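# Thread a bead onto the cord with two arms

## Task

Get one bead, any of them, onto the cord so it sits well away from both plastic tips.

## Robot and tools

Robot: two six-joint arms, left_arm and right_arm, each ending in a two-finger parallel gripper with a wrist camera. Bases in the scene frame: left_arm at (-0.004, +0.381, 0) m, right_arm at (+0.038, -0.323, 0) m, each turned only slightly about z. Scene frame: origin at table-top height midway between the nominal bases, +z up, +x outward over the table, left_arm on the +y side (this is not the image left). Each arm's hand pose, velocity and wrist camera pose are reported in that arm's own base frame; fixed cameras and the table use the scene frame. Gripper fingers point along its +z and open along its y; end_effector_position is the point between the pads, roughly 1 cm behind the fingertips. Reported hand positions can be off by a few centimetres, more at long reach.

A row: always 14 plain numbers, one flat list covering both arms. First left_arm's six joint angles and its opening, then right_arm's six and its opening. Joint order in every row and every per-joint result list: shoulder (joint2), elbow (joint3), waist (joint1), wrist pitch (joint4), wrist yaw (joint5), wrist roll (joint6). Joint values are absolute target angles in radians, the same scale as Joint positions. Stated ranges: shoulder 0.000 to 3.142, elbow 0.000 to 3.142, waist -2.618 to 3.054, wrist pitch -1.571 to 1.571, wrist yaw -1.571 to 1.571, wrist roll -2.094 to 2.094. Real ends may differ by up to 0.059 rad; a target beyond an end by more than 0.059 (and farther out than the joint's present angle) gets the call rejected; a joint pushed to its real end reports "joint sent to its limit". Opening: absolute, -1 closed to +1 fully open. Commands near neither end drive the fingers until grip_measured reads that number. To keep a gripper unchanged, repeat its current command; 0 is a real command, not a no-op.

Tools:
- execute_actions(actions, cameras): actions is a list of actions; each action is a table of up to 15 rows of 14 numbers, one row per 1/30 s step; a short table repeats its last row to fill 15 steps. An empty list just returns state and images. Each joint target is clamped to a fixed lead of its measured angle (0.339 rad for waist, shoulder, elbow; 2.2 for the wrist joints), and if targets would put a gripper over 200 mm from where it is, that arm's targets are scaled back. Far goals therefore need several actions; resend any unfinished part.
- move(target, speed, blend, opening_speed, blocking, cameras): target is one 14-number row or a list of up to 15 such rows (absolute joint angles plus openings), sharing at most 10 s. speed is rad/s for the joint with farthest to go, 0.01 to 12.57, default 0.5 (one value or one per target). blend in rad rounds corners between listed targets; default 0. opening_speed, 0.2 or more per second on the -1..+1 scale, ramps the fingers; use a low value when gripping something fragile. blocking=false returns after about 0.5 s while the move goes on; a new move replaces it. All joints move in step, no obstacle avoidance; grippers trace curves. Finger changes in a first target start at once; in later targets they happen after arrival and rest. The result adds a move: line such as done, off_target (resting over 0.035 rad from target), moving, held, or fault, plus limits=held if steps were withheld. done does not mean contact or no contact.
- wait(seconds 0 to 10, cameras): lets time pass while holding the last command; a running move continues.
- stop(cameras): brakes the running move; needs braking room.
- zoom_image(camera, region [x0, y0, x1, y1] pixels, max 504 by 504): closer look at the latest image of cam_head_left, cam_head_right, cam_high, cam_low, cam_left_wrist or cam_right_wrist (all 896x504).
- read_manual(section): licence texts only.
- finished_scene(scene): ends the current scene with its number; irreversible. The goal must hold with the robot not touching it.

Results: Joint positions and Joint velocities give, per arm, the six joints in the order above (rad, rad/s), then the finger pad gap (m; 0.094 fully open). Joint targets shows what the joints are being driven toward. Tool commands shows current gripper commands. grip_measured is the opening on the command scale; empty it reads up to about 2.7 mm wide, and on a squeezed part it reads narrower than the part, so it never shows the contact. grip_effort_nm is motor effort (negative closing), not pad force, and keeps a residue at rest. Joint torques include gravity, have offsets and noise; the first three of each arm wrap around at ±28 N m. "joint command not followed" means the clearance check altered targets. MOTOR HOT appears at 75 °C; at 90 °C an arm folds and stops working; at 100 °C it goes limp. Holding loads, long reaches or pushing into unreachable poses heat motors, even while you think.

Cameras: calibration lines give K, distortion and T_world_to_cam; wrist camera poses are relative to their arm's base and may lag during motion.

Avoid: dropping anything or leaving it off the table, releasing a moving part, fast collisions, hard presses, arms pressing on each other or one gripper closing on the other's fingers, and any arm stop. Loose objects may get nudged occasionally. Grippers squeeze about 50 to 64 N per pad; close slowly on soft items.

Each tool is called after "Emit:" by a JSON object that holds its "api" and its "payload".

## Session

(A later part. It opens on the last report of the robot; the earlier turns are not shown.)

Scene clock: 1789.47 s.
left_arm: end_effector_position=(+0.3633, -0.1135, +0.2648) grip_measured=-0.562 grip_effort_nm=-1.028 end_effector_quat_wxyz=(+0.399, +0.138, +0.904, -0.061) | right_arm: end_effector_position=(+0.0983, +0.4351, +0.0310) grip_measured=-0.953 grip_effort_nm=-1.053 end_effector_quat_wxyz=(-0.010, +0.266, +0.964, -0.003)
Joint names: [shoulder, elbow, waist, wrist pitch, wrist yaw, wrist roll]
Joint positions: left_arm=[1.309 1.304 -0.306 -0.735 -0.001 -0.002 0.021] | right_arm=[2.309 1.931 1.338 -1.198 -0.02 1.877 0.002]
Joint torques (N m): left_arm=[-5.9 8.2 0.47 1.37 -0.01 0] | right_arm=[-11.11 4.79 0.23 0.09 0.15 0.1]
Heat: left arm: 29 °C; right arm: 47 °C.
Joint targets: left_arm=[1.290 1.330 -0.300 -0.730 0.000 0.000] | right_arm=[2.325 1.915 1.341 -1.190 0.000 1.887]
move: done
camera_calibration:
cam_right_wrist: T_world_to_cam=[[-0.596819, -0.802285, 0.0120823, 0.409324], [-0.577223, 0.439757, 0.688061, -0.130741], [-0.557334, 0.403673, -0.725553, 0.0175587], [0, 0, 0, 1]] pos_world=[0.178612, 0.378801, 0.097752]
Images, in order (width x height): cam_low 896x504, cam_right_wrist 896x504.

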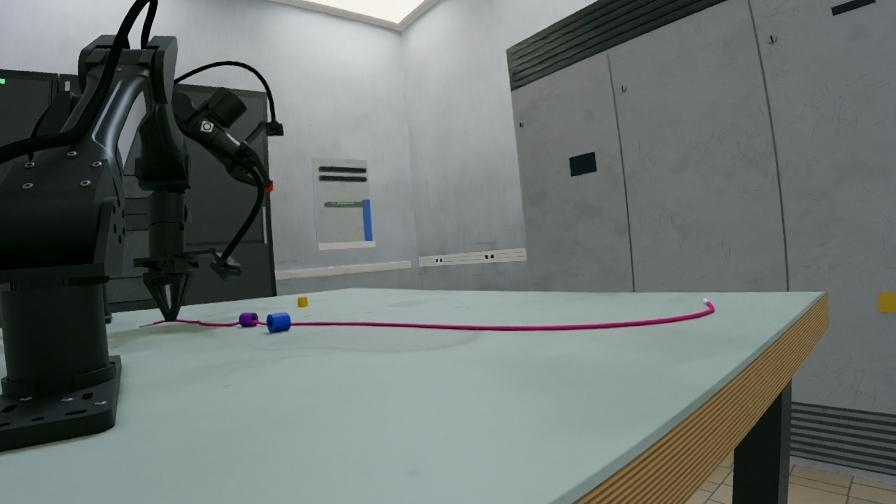

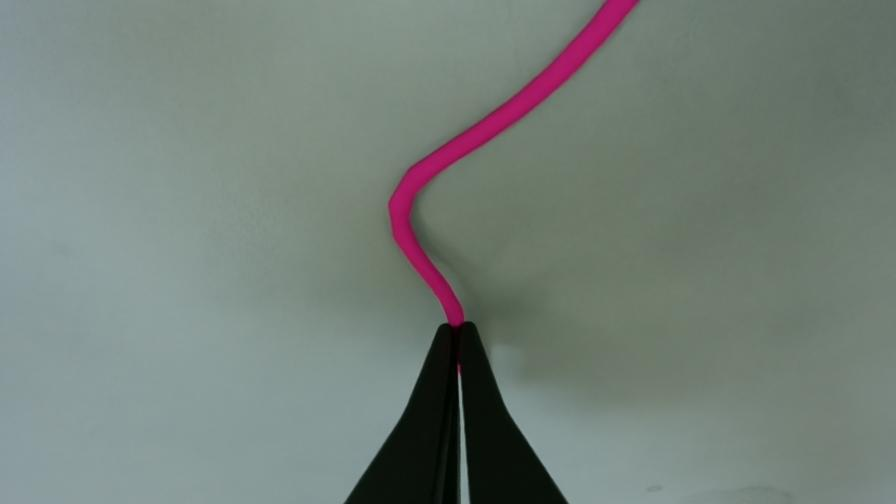

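Emit:
{"api": "move", "payload": {"target": [1.29, 1.33, -0.30, -0.73, 0.0, 0.0, -1.0, 2.325, 1.895, 1.341, -1.170, 0.0, 1.887, -1.0], "speed": 0.1, "cameras": []}}

Emit:
{"api": "move", "payload": {"target": [1.29, 1.33, -0.30, -0.73, 0.0, 0.0, -1.0, 2.325, 1.895, 1.341, -1.170, 0.0, 1.887, -0.5], "speed": 0.1, "opening_speed": 0.6, "cameras": ["cam_right_wrist"]}}

Scene clock: 1798.30 s.
left_arm: end_effector_position=(+0.3633, -0.1135, +0.2648) grip_measured=-0.562 grip_effort_nm=-1.028 end_effector_quat_wxyz=(+0.399, +0.138, +0.904, -0.061) | right_arm: end_effector_position=(+0.0984, +0.4353, +0.0268) grip_measured=-0.953 grip_effort_nm=-1.057 end_effector_quat_wxyz=(-0.010, +0.266, +0.964, -0.001)
Joint names: [shoulder, elbow, waist, wrist pitch, wrist yaw, wrist roll]
Joint positions: left_arm=[1.309 1.304 -0.306 -0.735 -0.001 -0.002 0.021] | right_arm=[2.309 1.914 1.338 -1.178 -0.02 1.877 0.002]
Joint torques (N m): left_arm=[-5.9 8.2 0.46 1.36 0 0] | right_arm=[-11.15 4.59 0.18 0.07 0.18 0.11]
Heat: left arm: 29 °C; right arm: 45 °C.
Joint targets: left_arm=[1.290 1.330 -0.300 -0.730 0.000 0.000] | right_arm=[2.325 1.895 1.341 -1.170 0.000 1.887]
move: done
No camera images: "cameras" was empty.

Scene clock: 1799.33 s.
left_arm: end_effector_position=(+0.3633, -0.1135, +0.2648) grip_measured=-0.562 grip_effort_nm=-1.023 end_effector_quat_wxyz=(+0.399, +0.138, +0.904, -0.061) | right_arm: end_effector_position=(+0.0984, +0.4355, +0.0268) grip_measured=-0.503 grip_effort_nm=0.139 end_effector_quat_wxyz=(-0.010, +0.266, +0.964, -0.001)
Joint names: [shoulder, elbow, waist, wrist pitch, wrist yaw, wrist roll]
Joint positions: left_arm=[1.309 1.304 -0.306 -0.735 -0.001 -0.002 0.021] | right_arm=[2.309 1.914 1.338 -1.177 -0.02 1.877 0.023]
Joint torques (N m): left_arm=[-5.9 8.2 0.46 1.37 0 0.01] | right_arm=[-11.11 4.53 0.28 0.08 0.16 0.11]
Heat: left arm: 29 °C; right arm: 45 °C.
Joint targets: left_arm=[1.290 1.330 -0.300 -0.730 0.000 0.000] | right_arm=[2.325 1.895 1.341 -1.170 0.000 1.887]
move: done
camera_calibration:
cam_right_wrist: T_world_to_cam=[[-0.596811, -0.802336, 0.00862413, 0.409787], [-0.577808, 0.437206, 0.689194, -0.126854], [-0.556735, 0.406335, -0.724525, 0.0131864], [0, 0, 0, 1]] pos_world=[0.178609, 0.37889, 0.093447]
Images, in order (width x height): cam_right_wrist 896x504.

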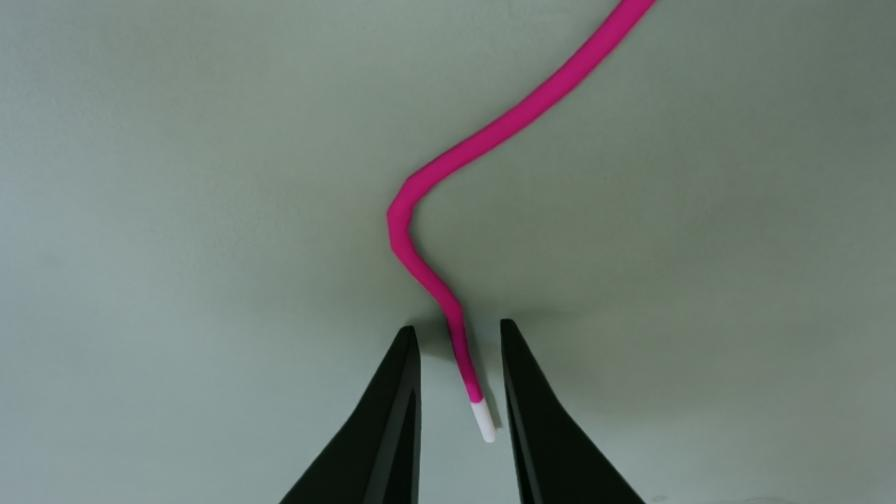

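Emit:
{"api": "move", "payload": {"target": [[1.29, 1.33, -0.30, -0.73, 0.0, 0.0, -1.0, 2.22, 2.02, 1.39, -1.37, 0.0, 1.838, -0.5], [1.29, 1.33, -0.30, -0.73, 0.0, 0.0, -1.0, 2.352, 1.943, 1.403, -1.19, 0.0, 1.842, -0.5]], "speed": 0.2, "cameras": ["cam_right_wrist"]}}

Scene clock: 1841.97 s.
left_arm: end_effector_position=(+0.3633, -0.1135, +0.2648) grip_measured=-0.562 grip_effort_nm=-1.033 end_effector_quat_wxyz=(+0.399, +0.138, +0.904, -0.061) | right_arm: end_effector_position=(+0.0756, +0.4451, +0.0263) grip_measured=-0.503 grip_effort_nm=0.134 end_effector_quat_wxyz=(-0.010, +0.221, +0.975, -0.003)
Joint names: [shoulder, elbow, waist, wrist pitch, wrist yaw, wrist roll]
Joint positions: left_arm=[1.309 1.304 -0.306 -0.735 -0.001 -0.002 0.021] | right_arm=[2.336 1.959 1.393 -1.198 -0.019 1.839 0.023]
Joint torques (N m): left_arm=[-5.89 8.18 0.47 1.37 -0.01 0.01] | right_arm=[-11.28 4.78 0.94 0.11 0.16 0.02]
Heat: left arm: 29 °C; right arm: 44 °C.
Joint targets: left_arm=[1.290 1.330 -0.300 -0.730 0.000 0.000] | right_arm=[2.352 1.943 1.403 -1.190 0.000 1.842]
move: done
camera_calibration:
cam_right_wrist: T_world_to_cam=[[-0.520349, -0.853883, 0.0109672, 0.421041], [-0.615515, 0.383929, 0.688287, -0.117272], [-0.591928, 0.351399, -0.725355, 0.0233693], [0, 0, 0, 1]] pos_world=[0.160738, 0.396332, 0.0930506]
Images, in order (width x height): cam_right_wrist 896x504.

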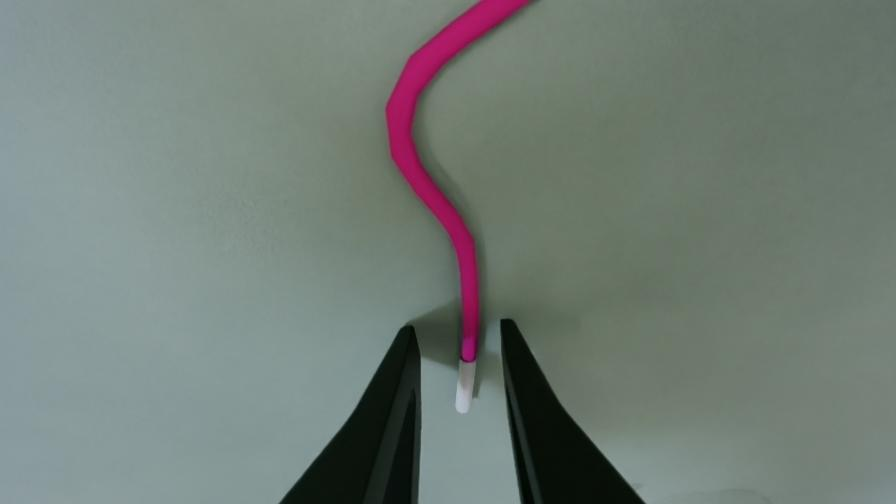

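Emit:
{"api": "move", "payload": {"target": [1.29, 1.33, -0.30, -0.73, 0.0, 0.0, -1.0, 2.352, 1.943, 1.403, -1.19, 0.0, 1.842, -1.0], "speed": 0.2, "opening_speed": 0.5, "cameras": []}}

Emit:
{"api": "move", "payload": {"target": [[1.29, 1.33, -0.30, -0.73, 0.0, 0.0, -1.0, 2.2456, 2.165, 1.2, -1.48, 0.0, 1.85, -1.0], [1.29, 1.33, -0.30, -0.73, 0.0, 0.0, -1.0, 2.0994, 1.92, 0.72, -1.39, -0.8, 1.75, -1.0], [1.29, 1.33, -0.30, -0.73, 0.0, 0.0, -1.0, 2.06, 1.61, 0.436, -1.10, -1.60, 1.58, -1.0]], "speed": [0.3, 0.4, 0.4], "cameras": ["cam_right_wrist", "cam_low", "cam_high"]}}

Emit:
{"api": "zoom_image", "payload": {"camera": "cam_low", "region": [230, 150, 350, 240]}}

Emit:
{"api": "zoom_image", "payload": {"camera": "cam_high", "region": [400, 160, 520, 260]}}

Scene clock: 1857.93 s.
left_arm: end_effector_position=(+0.3633, -0.1135, +0.2648) grip_measured=-0.562 grip_effort_nm=-1.028 end_effector_quat_wxyz=(+0.399, +0.138, +0.904, -0.061) | right_arm: end_effector_position=(+0.0757, +0.4452, +0.0263) grip_measured=-0.946 grip_effort_nm=-0.999 end_effector_quat_wxyz=(-0.010, +0.221, +0.975, -0.002)
Joint names: [shoulder, elbow, waist, wrist pitch, wrist yaw, wrist roll]
Joint positions: left_arm=[1.309 1.304 -0.306 -0.735 -0.001 -0.002 0.021] | right_arm=[2.336 1.959 1.393 -1.197 -0.019 1.839 0.003]
Joint torques (N m): left_arm=[-5.9 8.21 0.46 1.37 0 0.01] | right_arm=[-11.36 4.82 0.9 0.05 0.16 0.04]
Heat: left arm: 29 °C; right arm: 45 °C.
Joint targets: left_arm=[1.290 1.330 -0.300 -0.730 0.000 0.000] | right_arm=[2.352 1.943 1.403 -1.190 0.000 1.842]
move: done
No camera images: "cameras" was empty.

Scene clock: 1863.70 s.
left_arm: end_effector_position=(+0.3633, -0.1135, +0.2648) grip_measured=-0.562 grip_effort_nm=-1.028 end_effector_quat_wxyz=(+0.399, +0.138, +0.904, -0.061) | right_arm: end_effector_position=(+0.2848, +0.3318, +0.2091) grip_measured=-0.950 grip_effort_nm=-1.057 end_effector_quat_wxyz=(+0.594, -0.394, -0.600, -0.364)
Joint names: [shoulder, elbow, waist, wrist pitch, wrist yaw, wrist roll]
Joint positions: left_arm=[1.309 1.304 -0.306 -0.735 -0.001 -0.002 0.021] | right_arm=[2.111 1.628 0.439 -1.108 -1.541 1.582 0.002]
Joint torques (N m): left_arm=[-5.9 8.21 0.46 1.37 0 0] | right_arm=[-14.91 4.46 -0.31 0.12 -0.86 -0.03]
Heat: left arm: 29 °C; right arm: 46 °C.
Joint targets: left_arm=[1.290 1.330 -0.300 -0.730 0.000 0.000] | right_arm=[2.060 1.610 0.436 -1.100 -1.576 1.580]
joint sent to its limit (right arm) — the wrist yaw, lower limit.
move: off_target (right_arm); right_arm: the wrist yaw is farthest, 0.059 rad from its target
camera_calibration:
cam_right_wrist: T_world_to_cam=[[-0.898612, -0.418809, 0.130752, 0.369468], [0.365878, -0.550851, 0.750131, -0.053198], [-0.242136, 0.721916, 0.648235, -0.190202], [0, 0, 0, 1]] pos_world=[0.305418, 0.262742, 0.114892]
Images, in order (width x height): cam_high 896x504, cam_low 896x504, cam_right_wrist 896x504.

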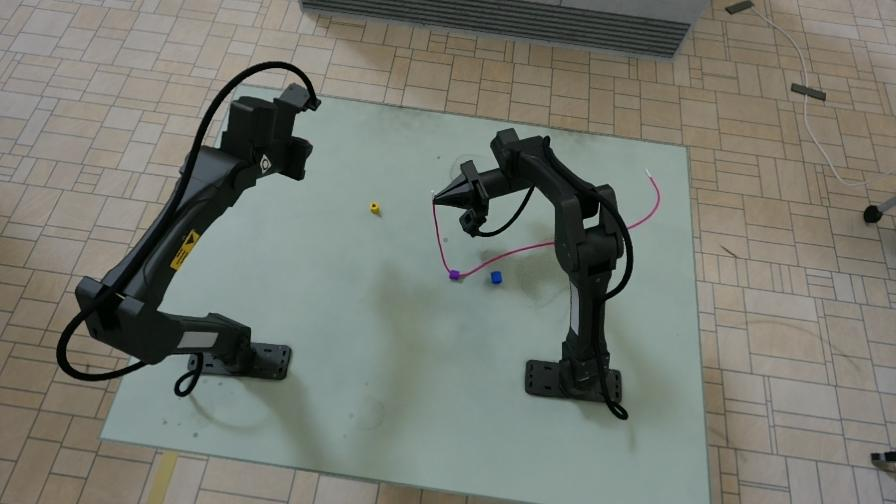

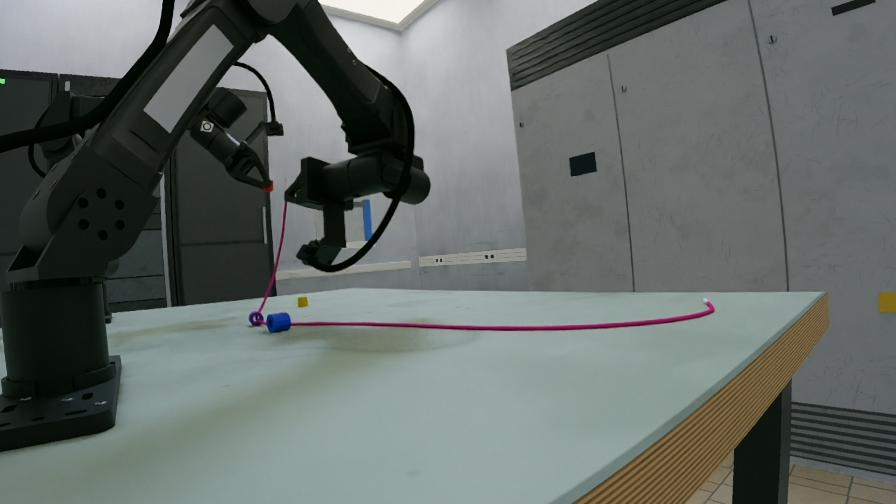

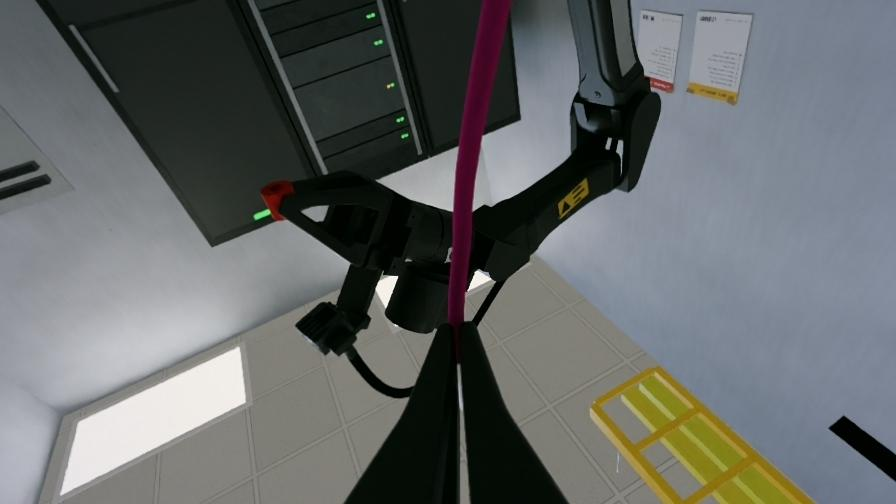

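Scaled by 4.200 from the camera's 896x504 image, which has a finer 1280x720 frame.

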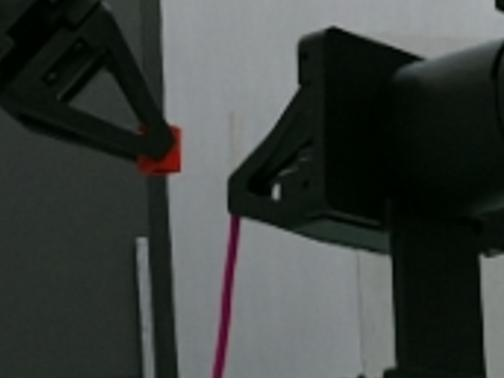

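Scaled by 4.200 from the camera's 896x504 image, which has a finer 1280x720 frame.

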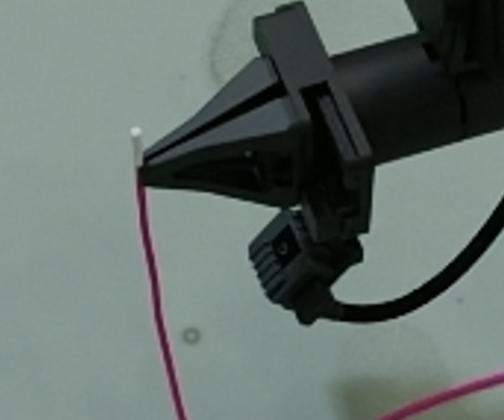

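Emit:
{"api": "move", "payload": {"target": [1.70, 1.69, -0.862, -0.676, 0.0, 0.0, -1.0, 2.06, 1.61, 0.436, -1.10, -1.60, 1.58, -1.0], "speed": 0.4, "cameras": ["cam_left_wrist", "cam_low"]}}

Emit:
{"api": "zoom_image", "payload": {"camera": "cam_left_wrist", "region": [360, 240, 580, 440]}}

Emit:
{"api": "zoom_image", "payload": {"camera": "cam_low", "region": [230, 130, 350, 220]}}

Scene clock: 1888.20 s.
left_arm: end_effector_position=(+0.3148, -0.3659, +0.2665) grip_measured=-0.562 grip_effort_nm=-1.028 end_effector_quat_wxyz=(+0.370, +0.381, +0.830, -0.170) | right_arm: end_effector_position=(+0.2848, +0.3318, +0.2093) grip_measured=-0.950 grip_effort_nm=-1.053 end_effector_quat_wxyz=(+0.594, -0.393, -0.600, -0.365)
Joint names: [shoulder, elbow, waist, wrist pitch, wrist yaw, wrist roll]
Joint positions: left_arm=[1.689 1.656 -0.863 -0.7 0 -0.001 0.021] | right_arm=[2.111 1.628 0.439 -1.107 -1.542 1.581 0.002]
Joint torques (N m): left_arm=[-6.99 8.9 0.05 1.54 -0.01 0] | right_arm=[-14.89 4.49 -0.34 0.11 -0.86 -0.01]
Heat: left arm: 29 °C; right arm: 50 °C.
Joint targets: left_arm=[1.700 1.690 -0.862 -0.676 0.000 0.000] | right_arm=[2.060 1.610 0.436 -1.100 -1.576 1.580]
joint sent to its limit (right arm) — the wrist yaw, lower limit.
move: off_target (right_arm); right_arm: the wrist yaw is farthest, 0.058 rad from its target
camera_calibration:
cam_left_wrist: T_world_to_cam=[[-0.809786, -0.579126, -0.0941281, 0.0725172], [-0.572325, 0.815005, -0.0906181, 0.528392], [0.129194, -0.0195094, -0.991427, 0.329447], [0, 0, 0, 1]] pos_world=[0.318573, -0.382218, 0.381331]
Images, in order (width x height): cam_low 896x504, cam_left_wrist 896x504.

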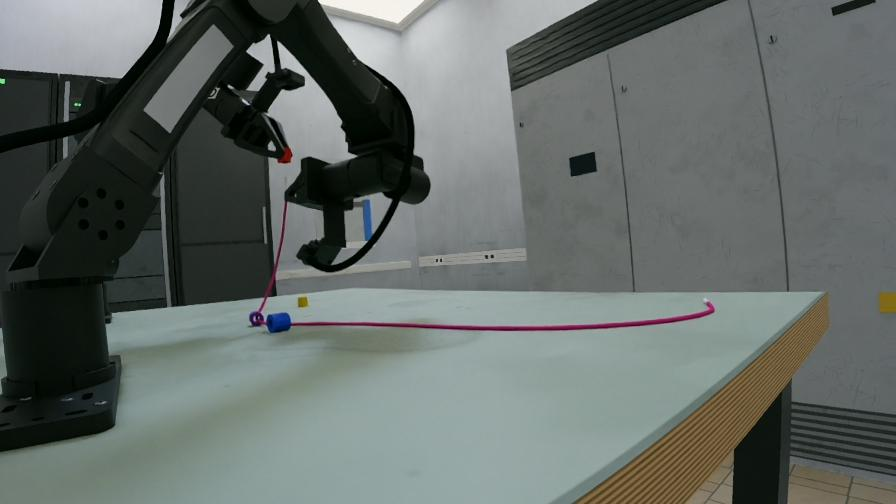

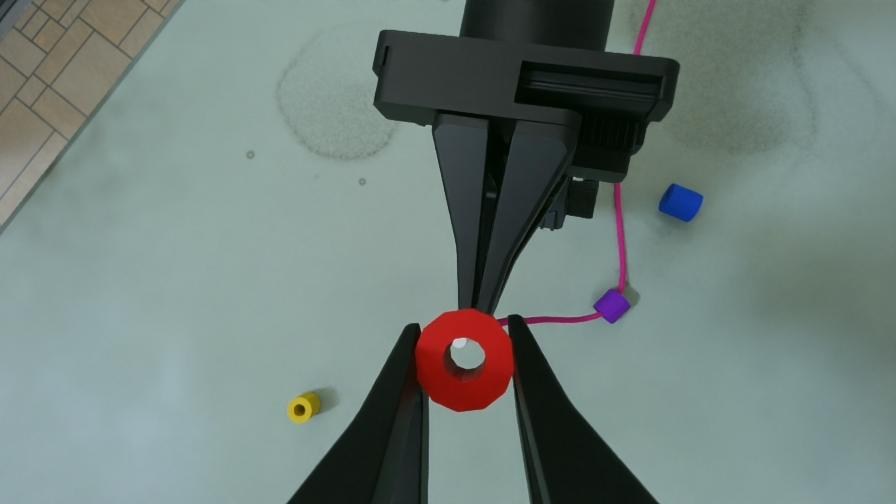

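Scaled by 2.291 from the camera's 896x504 image, which has a finer 1280x720 frame.

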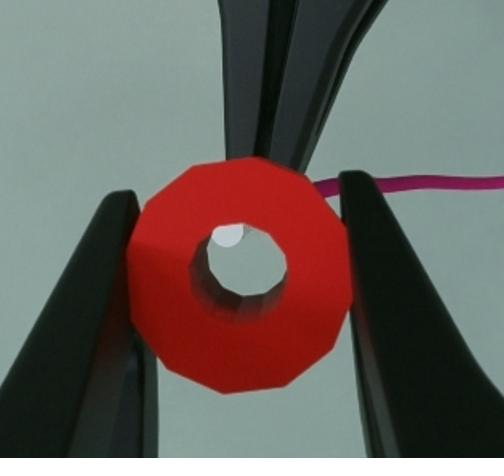

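Scaled by 4.200 from the camera's 896x504 image, which has a finer 1280x720 frame.

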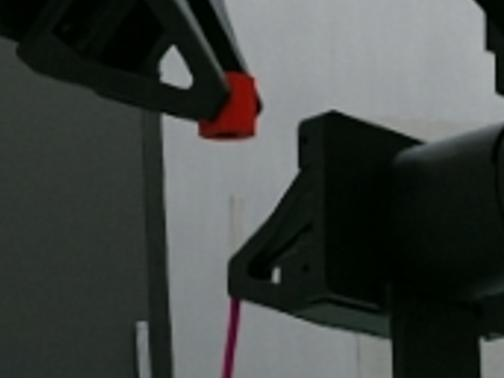

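Emit:
{"api": "move", "payload": {"target": [[1.62, 1.68, -0.885, -0.70, 0.0, 0.0, -1.0, 2.06, 1.61, 0.436, -1.10, -1.60, 1.58, -1.0], [1.686, 1.554, -0.847, -0.584, 0.0, 0.0, -1.0, 2.06, 1.61, 0.436, -1.10, -1.60, 1.58, -1.0]], "speed": 0.15, "cameras": ["cam_left_wrist", "cam_low"]}}

Emit:
{"api": "zoom_image", "payload": {"camera": "cam_left_wrist", "region": [360, 240, 580, 440]}}

Emit:
{"api": "zoom_image", "payload": {"camera": "cam_low", "region": [230, 130, 350, 220]}}

Scene clock: 1923.03 s.
left_arm: end_effector_position=(+0.3175, -0.3639, +0.2471) grip_measured=-0.562 grip_effort_nm=-1.028 end_effector_quat_wxyz=(+0.372, +0.378, +0.830, -0.170) | right_arm: end_effector_position=(+0.2849, +0.3319, +0.2093) grip_measured=-0.950 grip_effort_nm=-1.053 end_effector_quat_wxyz=(+0.594, -0.393, -0.600, -0.365)
Joint names: [shoulder, elbow, waist, wrist pitch, wrist yaw, wrist roll]
Joint positions: left_arm=[1.673 1.557 -0.856 -0.611 0 -0.001 0.021] | right_arm=[2.111 1.628 0.439 -1.107 -1.542 1.581 0.002]
Joint torques (N m): left_arm=[-6.8 6.09 0.68 1.54 -0.01 0] | right_arm=[-14.91 4.51 -0.32 0.09 -0.87 -0.01]
Heat: left arm: 29 °C; right arm: 51 °C.
Joint targets: left_arm=[1.686 1.554 -0.847 -0.584 0.000 0.000] | right_arm=[2.060 1.610 0.436 -1.100 -1.576 1.580]
joint sent to its limit (right arm) — the wrist yaw, lower limit.
move: off_target (right_arm); joint sent to its limit at target 1; right_arm: the wrist yaw is farthest, 0.058 rad from its target
camera_calibration:
cam_left_wrist: T_world_to_cam=[[-0.805415, -0.585123, -0.0945351, 0.0705697], [-0.577655, 0.810629, -0.0958919, 0.527947], [0.132741, -0.0226241, -0.990892, 0.307637], [0, 0, 0, 1]] pos_world=[0.320973, -0.379717, 0.362132]
Images, in order (width x height): cam_low 896x504, cam_left_wrist 896x504.

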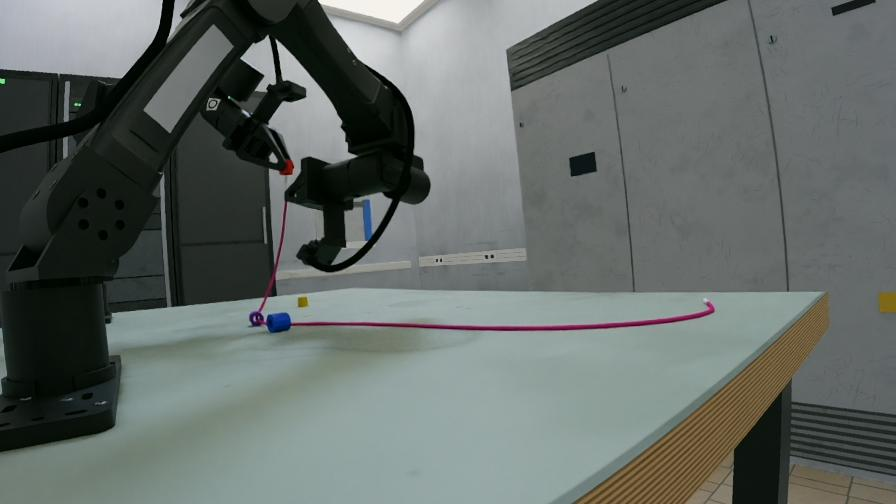

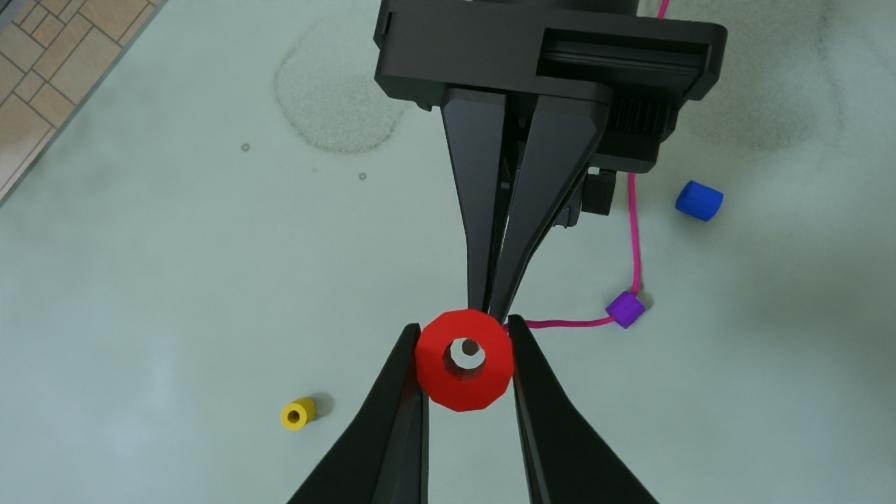

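Scaled by 2.291 from the camera's 896x504 image, which has a finer 1280x720 frame.

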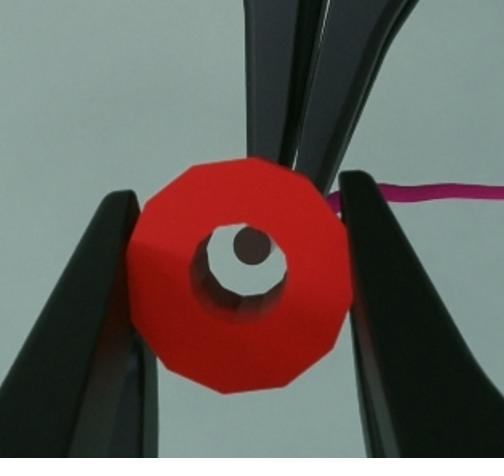

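Scaled by 4.200 from the camera's 896x504 image, which has a finer 1280x720 frame.

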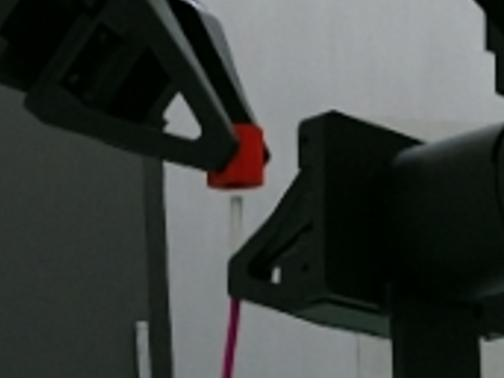

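Emit:
{"api": "move", "payload": {"target": [[1.63, 1.60, -0.847, -0.66, 0.0, 0.0, -1.0, 2.06, 1.61, 0.436, -1.10, -1.571, 1.58, -1.0], [1.691, 1.559, -0.847, -0.584, 0.0, 0.0, -1.0, 2.06, 1.61, 0.436, -1.10, -1.571, 1.58, -1.0]], "speed": 0.15, "cameras": ["cam_left_wrist"]}}

Emit:
{"api": "zoom_image", "payload": {"camera": "cam_left_wrist", "region": [360, 240, 580, 440]}}

Scene clock: 1960.73 s.
left_arm: end_effector_position=(+0.3181, -0.3647, +0.2505) grip_measured=-0.562 grip_effort_nm=-1.028 end_effector_quat_wxyz=(+0.376, +0.377, +0.829, -0.171) | right_arm: end_effector_position=(+0.2848, +0.3318, +0.2097) grip_measured=-0.950 grip_effort_nm=-1.057 end_effector_quat_wxyz=(+0.593, -0.393, -0.600, -0.365)
Joint names: [shoulder, elbow, waist, wrist pitch, wrist yaw, wrist roll]
Joint positions: left_arm=[1.673 1.565 -0.856 -0.611 0 -0.001 0.021] | right_arm=[2.109 1.628 0.439 -1.107 -1.542 1.581 0.002]
Joint torques (N m): left_arm=[-6.38 5.9 0.69 1.54 -0.01 0] | right_arm=[-14.82 4.51 -0.39 0.09 -0.83 0]
Heat: left arm: 30 °C; right arm: 51 °C.
Joint targets: left_arm=[1.691 1.559 -0.847 -0.584 0.000 0.000] | right_arm=[2.060 1.610 0.436 -1.100 -1.571 1.580]
move: off_target (right_arm); right_arm: the shoulder is farthest, 0.049 rad from its target
camera_calibration:
cam_left_wrist: T_world_to_cam=[[-0.804973, -0.585618, -0.0952396, 0.0708402], [-0.5771, 0.810092, -0.10347, 0.530794], [0.137747, -0.0283275, -0.990062, 0.306915], [0, 0, 0, 1]] pos_world=[0.321069, -0.379812, 0.365533]
Images, in order (width x height): cam_left_wrist 896x504.

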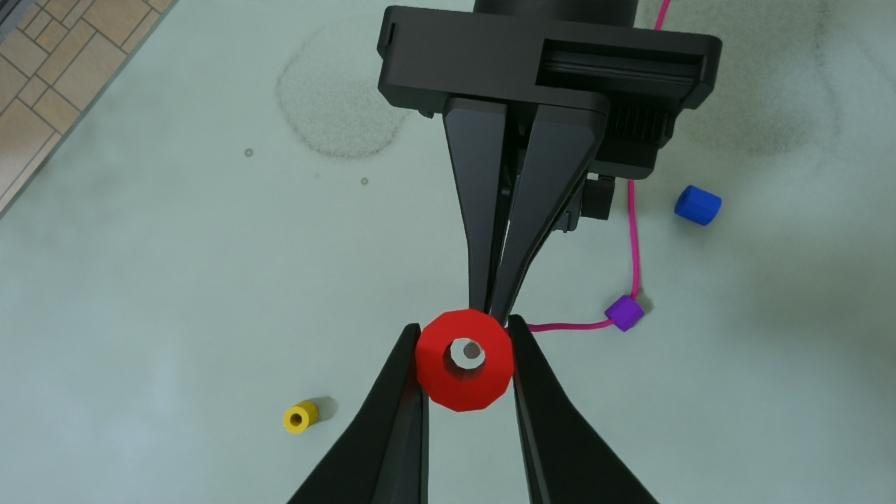

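Scaled by 2.291 from the camera's 896x504 image, which has a finer 1280x720 frame.

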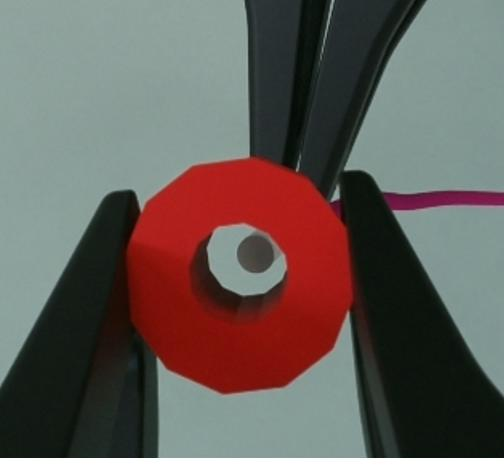

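Emit:
{"api": "move", "payload": {"target": [1.68, 1.503, -0.847, -0.528, 0.0, 0.0, -1.0, 2.06, 1.61, 0.436, -1.10, -1.571, 1.58, -1.0], "speed": 0.1, "cameras": ["cam_left_wrist", "cam_low"]}}

Emit:
{"api": "zoom_image", "payload": {"camera": "cam_left_wrist", "region": [360, 240, 580, 440]}}

Emit:
{"api": "zoom_image", "payload": {"camera": "cam_low", "region": [230, 130, 350, 220]}}

Scene clock: 1987.00 s.
left_arm: end_effector_position=(+0.3188, -0.3654, +0.2352) grip_measured=-0.562 grip_effort_nm=-1.028 end_effector_quat_wxyz=(+0.374, +0.378, +0.830, -0.171) | right_arm: end_effector_position=(+0.2848, +0.3318, +0.2097) grip_measured=-0.950 grip_effort_nm=-1.057 end_effector_quat_wxyz=(+0.593, -0.393, -0.600, -0.365)
Joint names: [shoulder, elbow, waist, wrist pitch, wrist yaw, wrist roll]
Joint positions: left_arm=[1.673 1.506 -0.856 -0.556 0 -0.001 0.021] | right_arm=[2.109 1.628 0.439 -1.107 -1.542 1.581 0.002]
Joint torques (N m): left_arm=[-7.34 6.11 0.68 1.6 -0.02 0] | right_arm=[-14.79 4.55 -0.29 0.11 -0.84 0]
Heat: left arm: 30 °C; right arm: 47 °C.
Joint targets: left_arm=[1.680 1.503 -0.847 -0.528 0.000 0.000] | right_arm=[2.060 1.610 0.436 -1.100 -1.571 1.580]
move: off_target (right_arm); right_arm: the shoulder is farthest, 0.049 rad from its target
camera_calibration:
cam_left_wrist: T_world_to_cam=[[-0.805154, -0.585412, -0.0949679, 0.0695147], [-0.577322, 0.810318, -0.100418, 0.529722], [0.13574, -0.0260249, -0.990403, 0.293353], [0, 0, 0, 1]] pos_world=[0.321971, -0.380914, 0.350333]
Images, in order (width x height): cam_low 896x504, cam_left_wrist 896x504.

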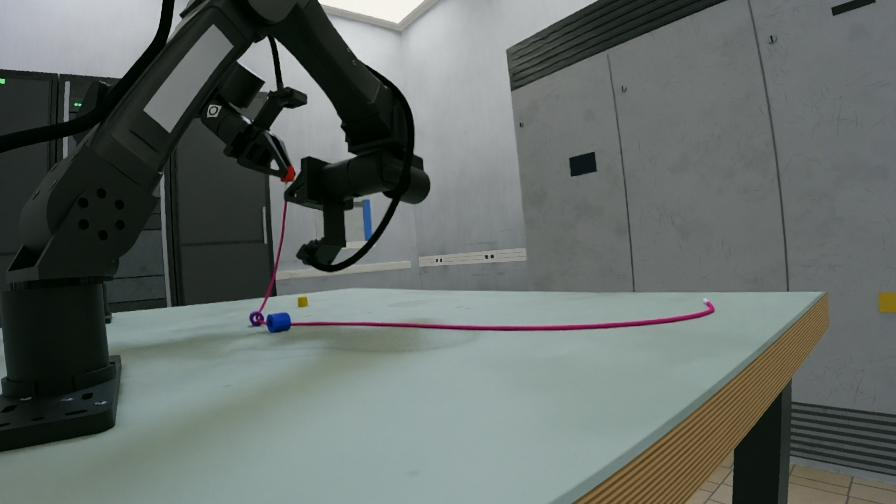

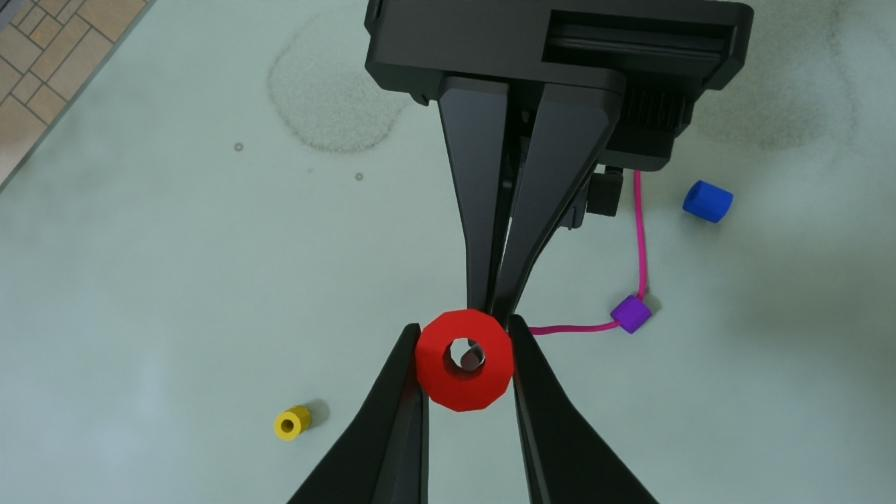

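Scaled by 2.291 from the camera's 896x504 image, which has a finer 1280x720 frame.

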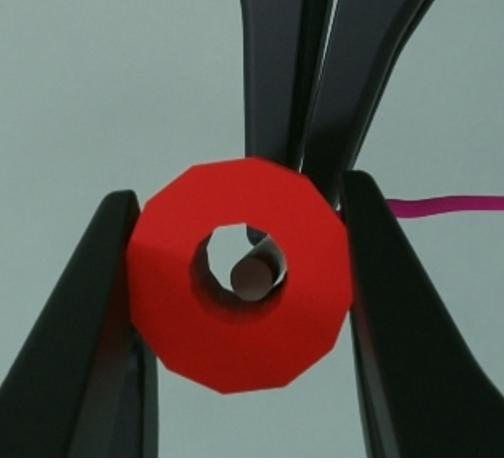

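Scaled by 4.200 from the camera's 896x504 image, which has a finer 1280x720 frame.

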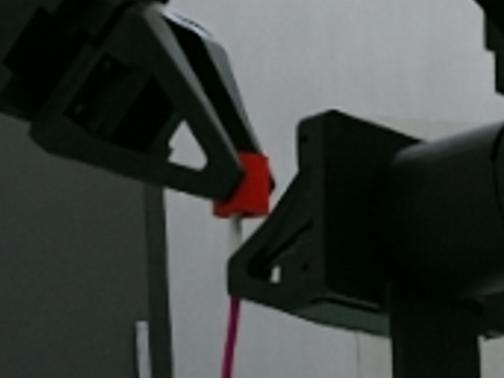

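Emit:
{"api": "move", "payload": {"target": [1.645, 1.431, -0.847, -0.457, 0.0, 0.0, -1.0, 2.06, 1.61, 0.436, -1.10, -1.571, 1.58, -1.0], "speed": 0.1, "cameras": ["cam_left_wrist", "cam_low"]}}

Emit:
{"api": "zoom_image", "payload": {"camera": "cam_left_wrist", "region": [360, 240, 580, 440]}}

Emit:
{"api": "zoom_image", "payload": {"camera": "cam_low", "region": [230, 130, 350, 220]}}

Scene clock: 2001.03 s.
left_arm: end_effector_position=(+0.3196, -0.3663, +0.2190) grip_measured=-0.562 grip_effort_nm=-1.028 end_effector_quat_wxyz=(+0.376, +0.377, +0.829, -0.171) | right_arm: end_effector_position=(+0.2860, +0.3309, +0.2078) grip_measured=-0.950 grip_effort_nm=-1.057 end_effector_quat_wxyz=(+0.589, -0.395, -0.603, -0.365)
Joint names: [shoulder, elbow, waist, wrist pitch, wrist yaw, wrist roll]
Joint positions: left_arm=[1.673 1.439 -0.856 -0.486 0 -0.001 0.021] | right_arm=[2.109 1.628 0.436 -1.105 -1.531 1.581 0.002]
Joint torques (N m): left_arm=[-10.37 5.74 0.69 1.59 -0.01 0] | right_arm=[-14.8 4.51 0.05 0.07 -0.96 0.01]
Heat: left arm: 30 °C; right arm: 47 °C.
Joint targets: left_arm=[1.645 1.431 -0.847 -0.457 0.000 0.000] | right_arm=[2.060 1.610 0.436 -1.100 -1.571 1.580]
move: off_target (right_arm); right_arm: the shoulder is farthest, 0.049 rad from its target
camera_calibration:
cam_left_wrist: T_world_to_cam=[[-0.804973, -0.585618, -0.0952396, 0.0679811], [-0.5771, 0.810092, -0.10347, 0.52973], [0.137747, -0.0283275, -0.990062, 0.275587], [0, 0, 0, 1]] pos_world=[0.322469, -0.381512, 0.334133]
Images, in order (width x height): cam_low 896x504, cam_left_wrist 896x504.

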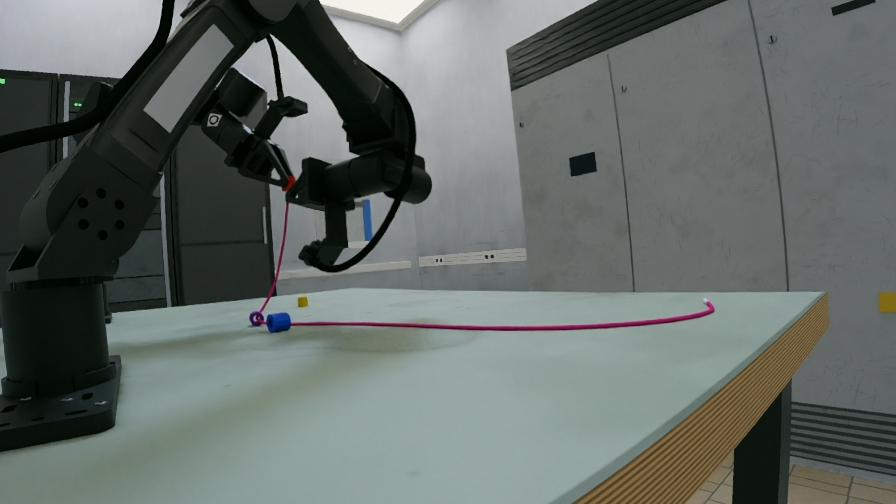

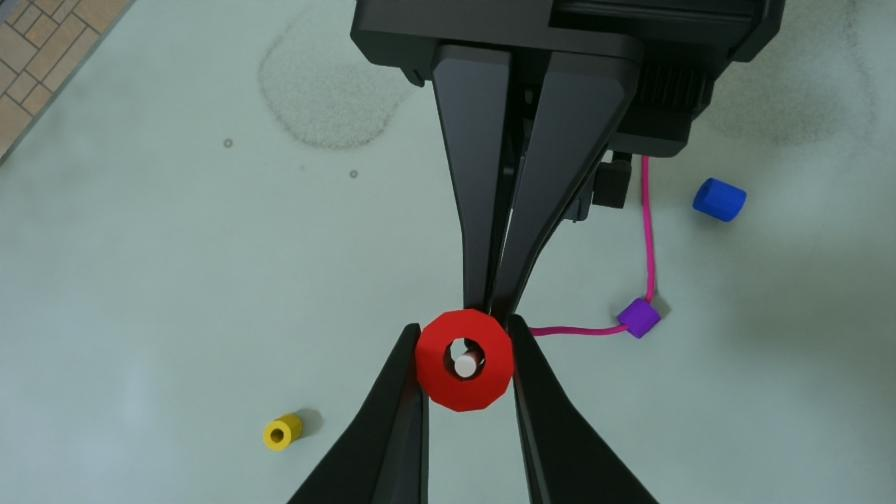

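Scaled by 2.291 from the camera's 896x504 image, which has a finer 1280x720 frame.

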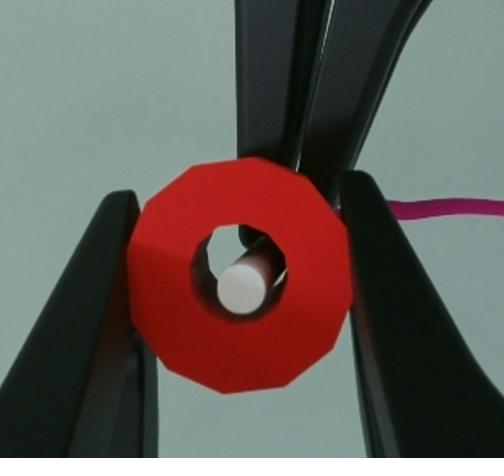

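Scaled by 4.200 from the camera's 896x504 image, which has a finer 1280x720 frame.

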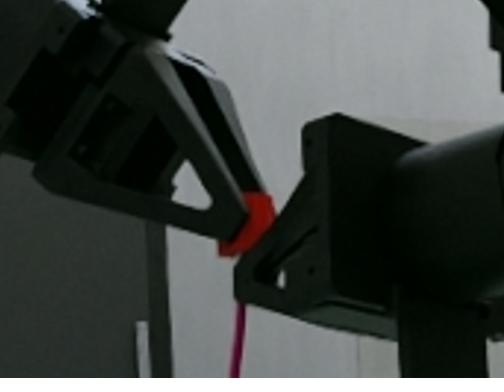

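Emit:
{"api": "move", "payload": {"target": [1.66, 1.439, -0.847, -0.46, 0.0, 0.0, -0.1, 2.06, 1.61, 0.436, -1.10, -1.571, 1.58, -1.0], "speed": 0.1, "opening_speed": 0.5, "cameras": ["cam_left_wrist", "cam_low"]}}

Emit:
{"api": "zoom_image", "payload": {"camera": "cam_left_wrist", "region": [360, 240, 580, 440]}}

Emit:
{"api": "zoom_image", "payload": {"camera": "cam_low", "region": [230, 130, 350, 220]}}

Scene clock: 2020.07 s.
left_arm: end_effector_position=(+0.3197, -0.3664, +0.2191) grip_measured=-0.102 grip_effort_nm=0.100 end_effector_quat_wxyz=(+0.376, +0.377, +0.829, -0.172) | right_arm: end_effector_position=(+0.2861, +0.3309, +0.2087) grip_measured=-0.950 grip_effort_nm=-1.053 end_effector_quat_wxyz=(+0.590, -0.394, -0.602, -0.366)
Joint names: [shoulder, elbow, waist, wrist pitch, wrist yaw, wrist roll]
Joint positions: left_arm=[1.673 1.439 -0.856 -0.484 0 -0.001 0.042] | right_arm=[2.109 1.628 0.436 -1.104 -1.536 1.581 0.002]
Joint torques (N m): left_arm=[-9.02 6.35 0.69 1.55 -0.01 0] | right_arm=[-14.74 4.46 0.01 0.08 -0.87 0.01]
Heat: left arm: 30 °C; right arm: 47 °C.
Joint targets: left_arm=[1.660 1.439 -0.847 -0.460 0.000 0.000] | right_arm=[2.060 1.610 0.436 -1.100 -1.571 1.580]
move: off_target (right_arm); right_arm: the shoulder is farthest, 0.049 rad from its target
camera_calibration:
cam_left_wrist: T_world_to_cam=[[-0.804918, -0.585687, -0.0952758, 0.0680394], [-0.577009, 0.81001, -0.104609, 0.530117], [0.138443, -0.0292267, -0.989939, 0.275063], [0, 0, 0, 1]] pos_world=[0.322568, -0.381512, 0.334234]
Images, in order (width x height): cam_low 896x504, cam_left_wrist 896x504.

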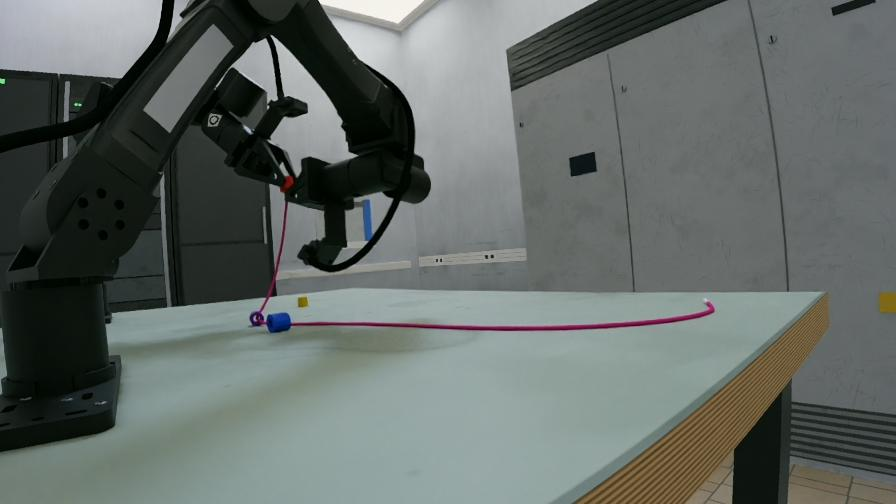

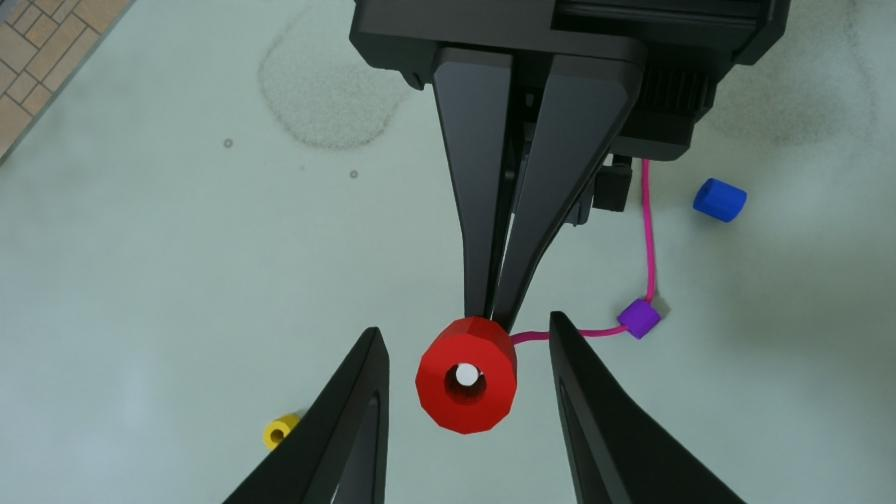

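Scaled by 2.291 from the camera's 896x504 image, which has a finer 1280x720 frame.

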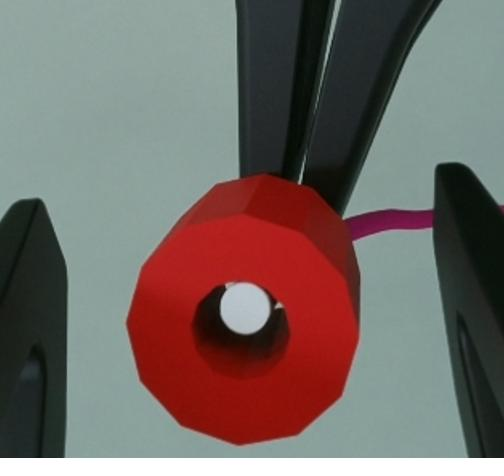

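Scaled by 4.200 from the camera's 896x504 image, which has a finer 1280x720 frame.

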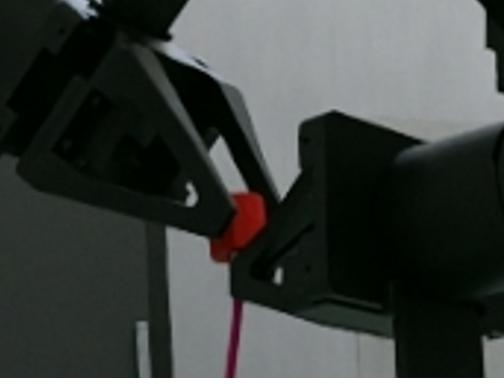

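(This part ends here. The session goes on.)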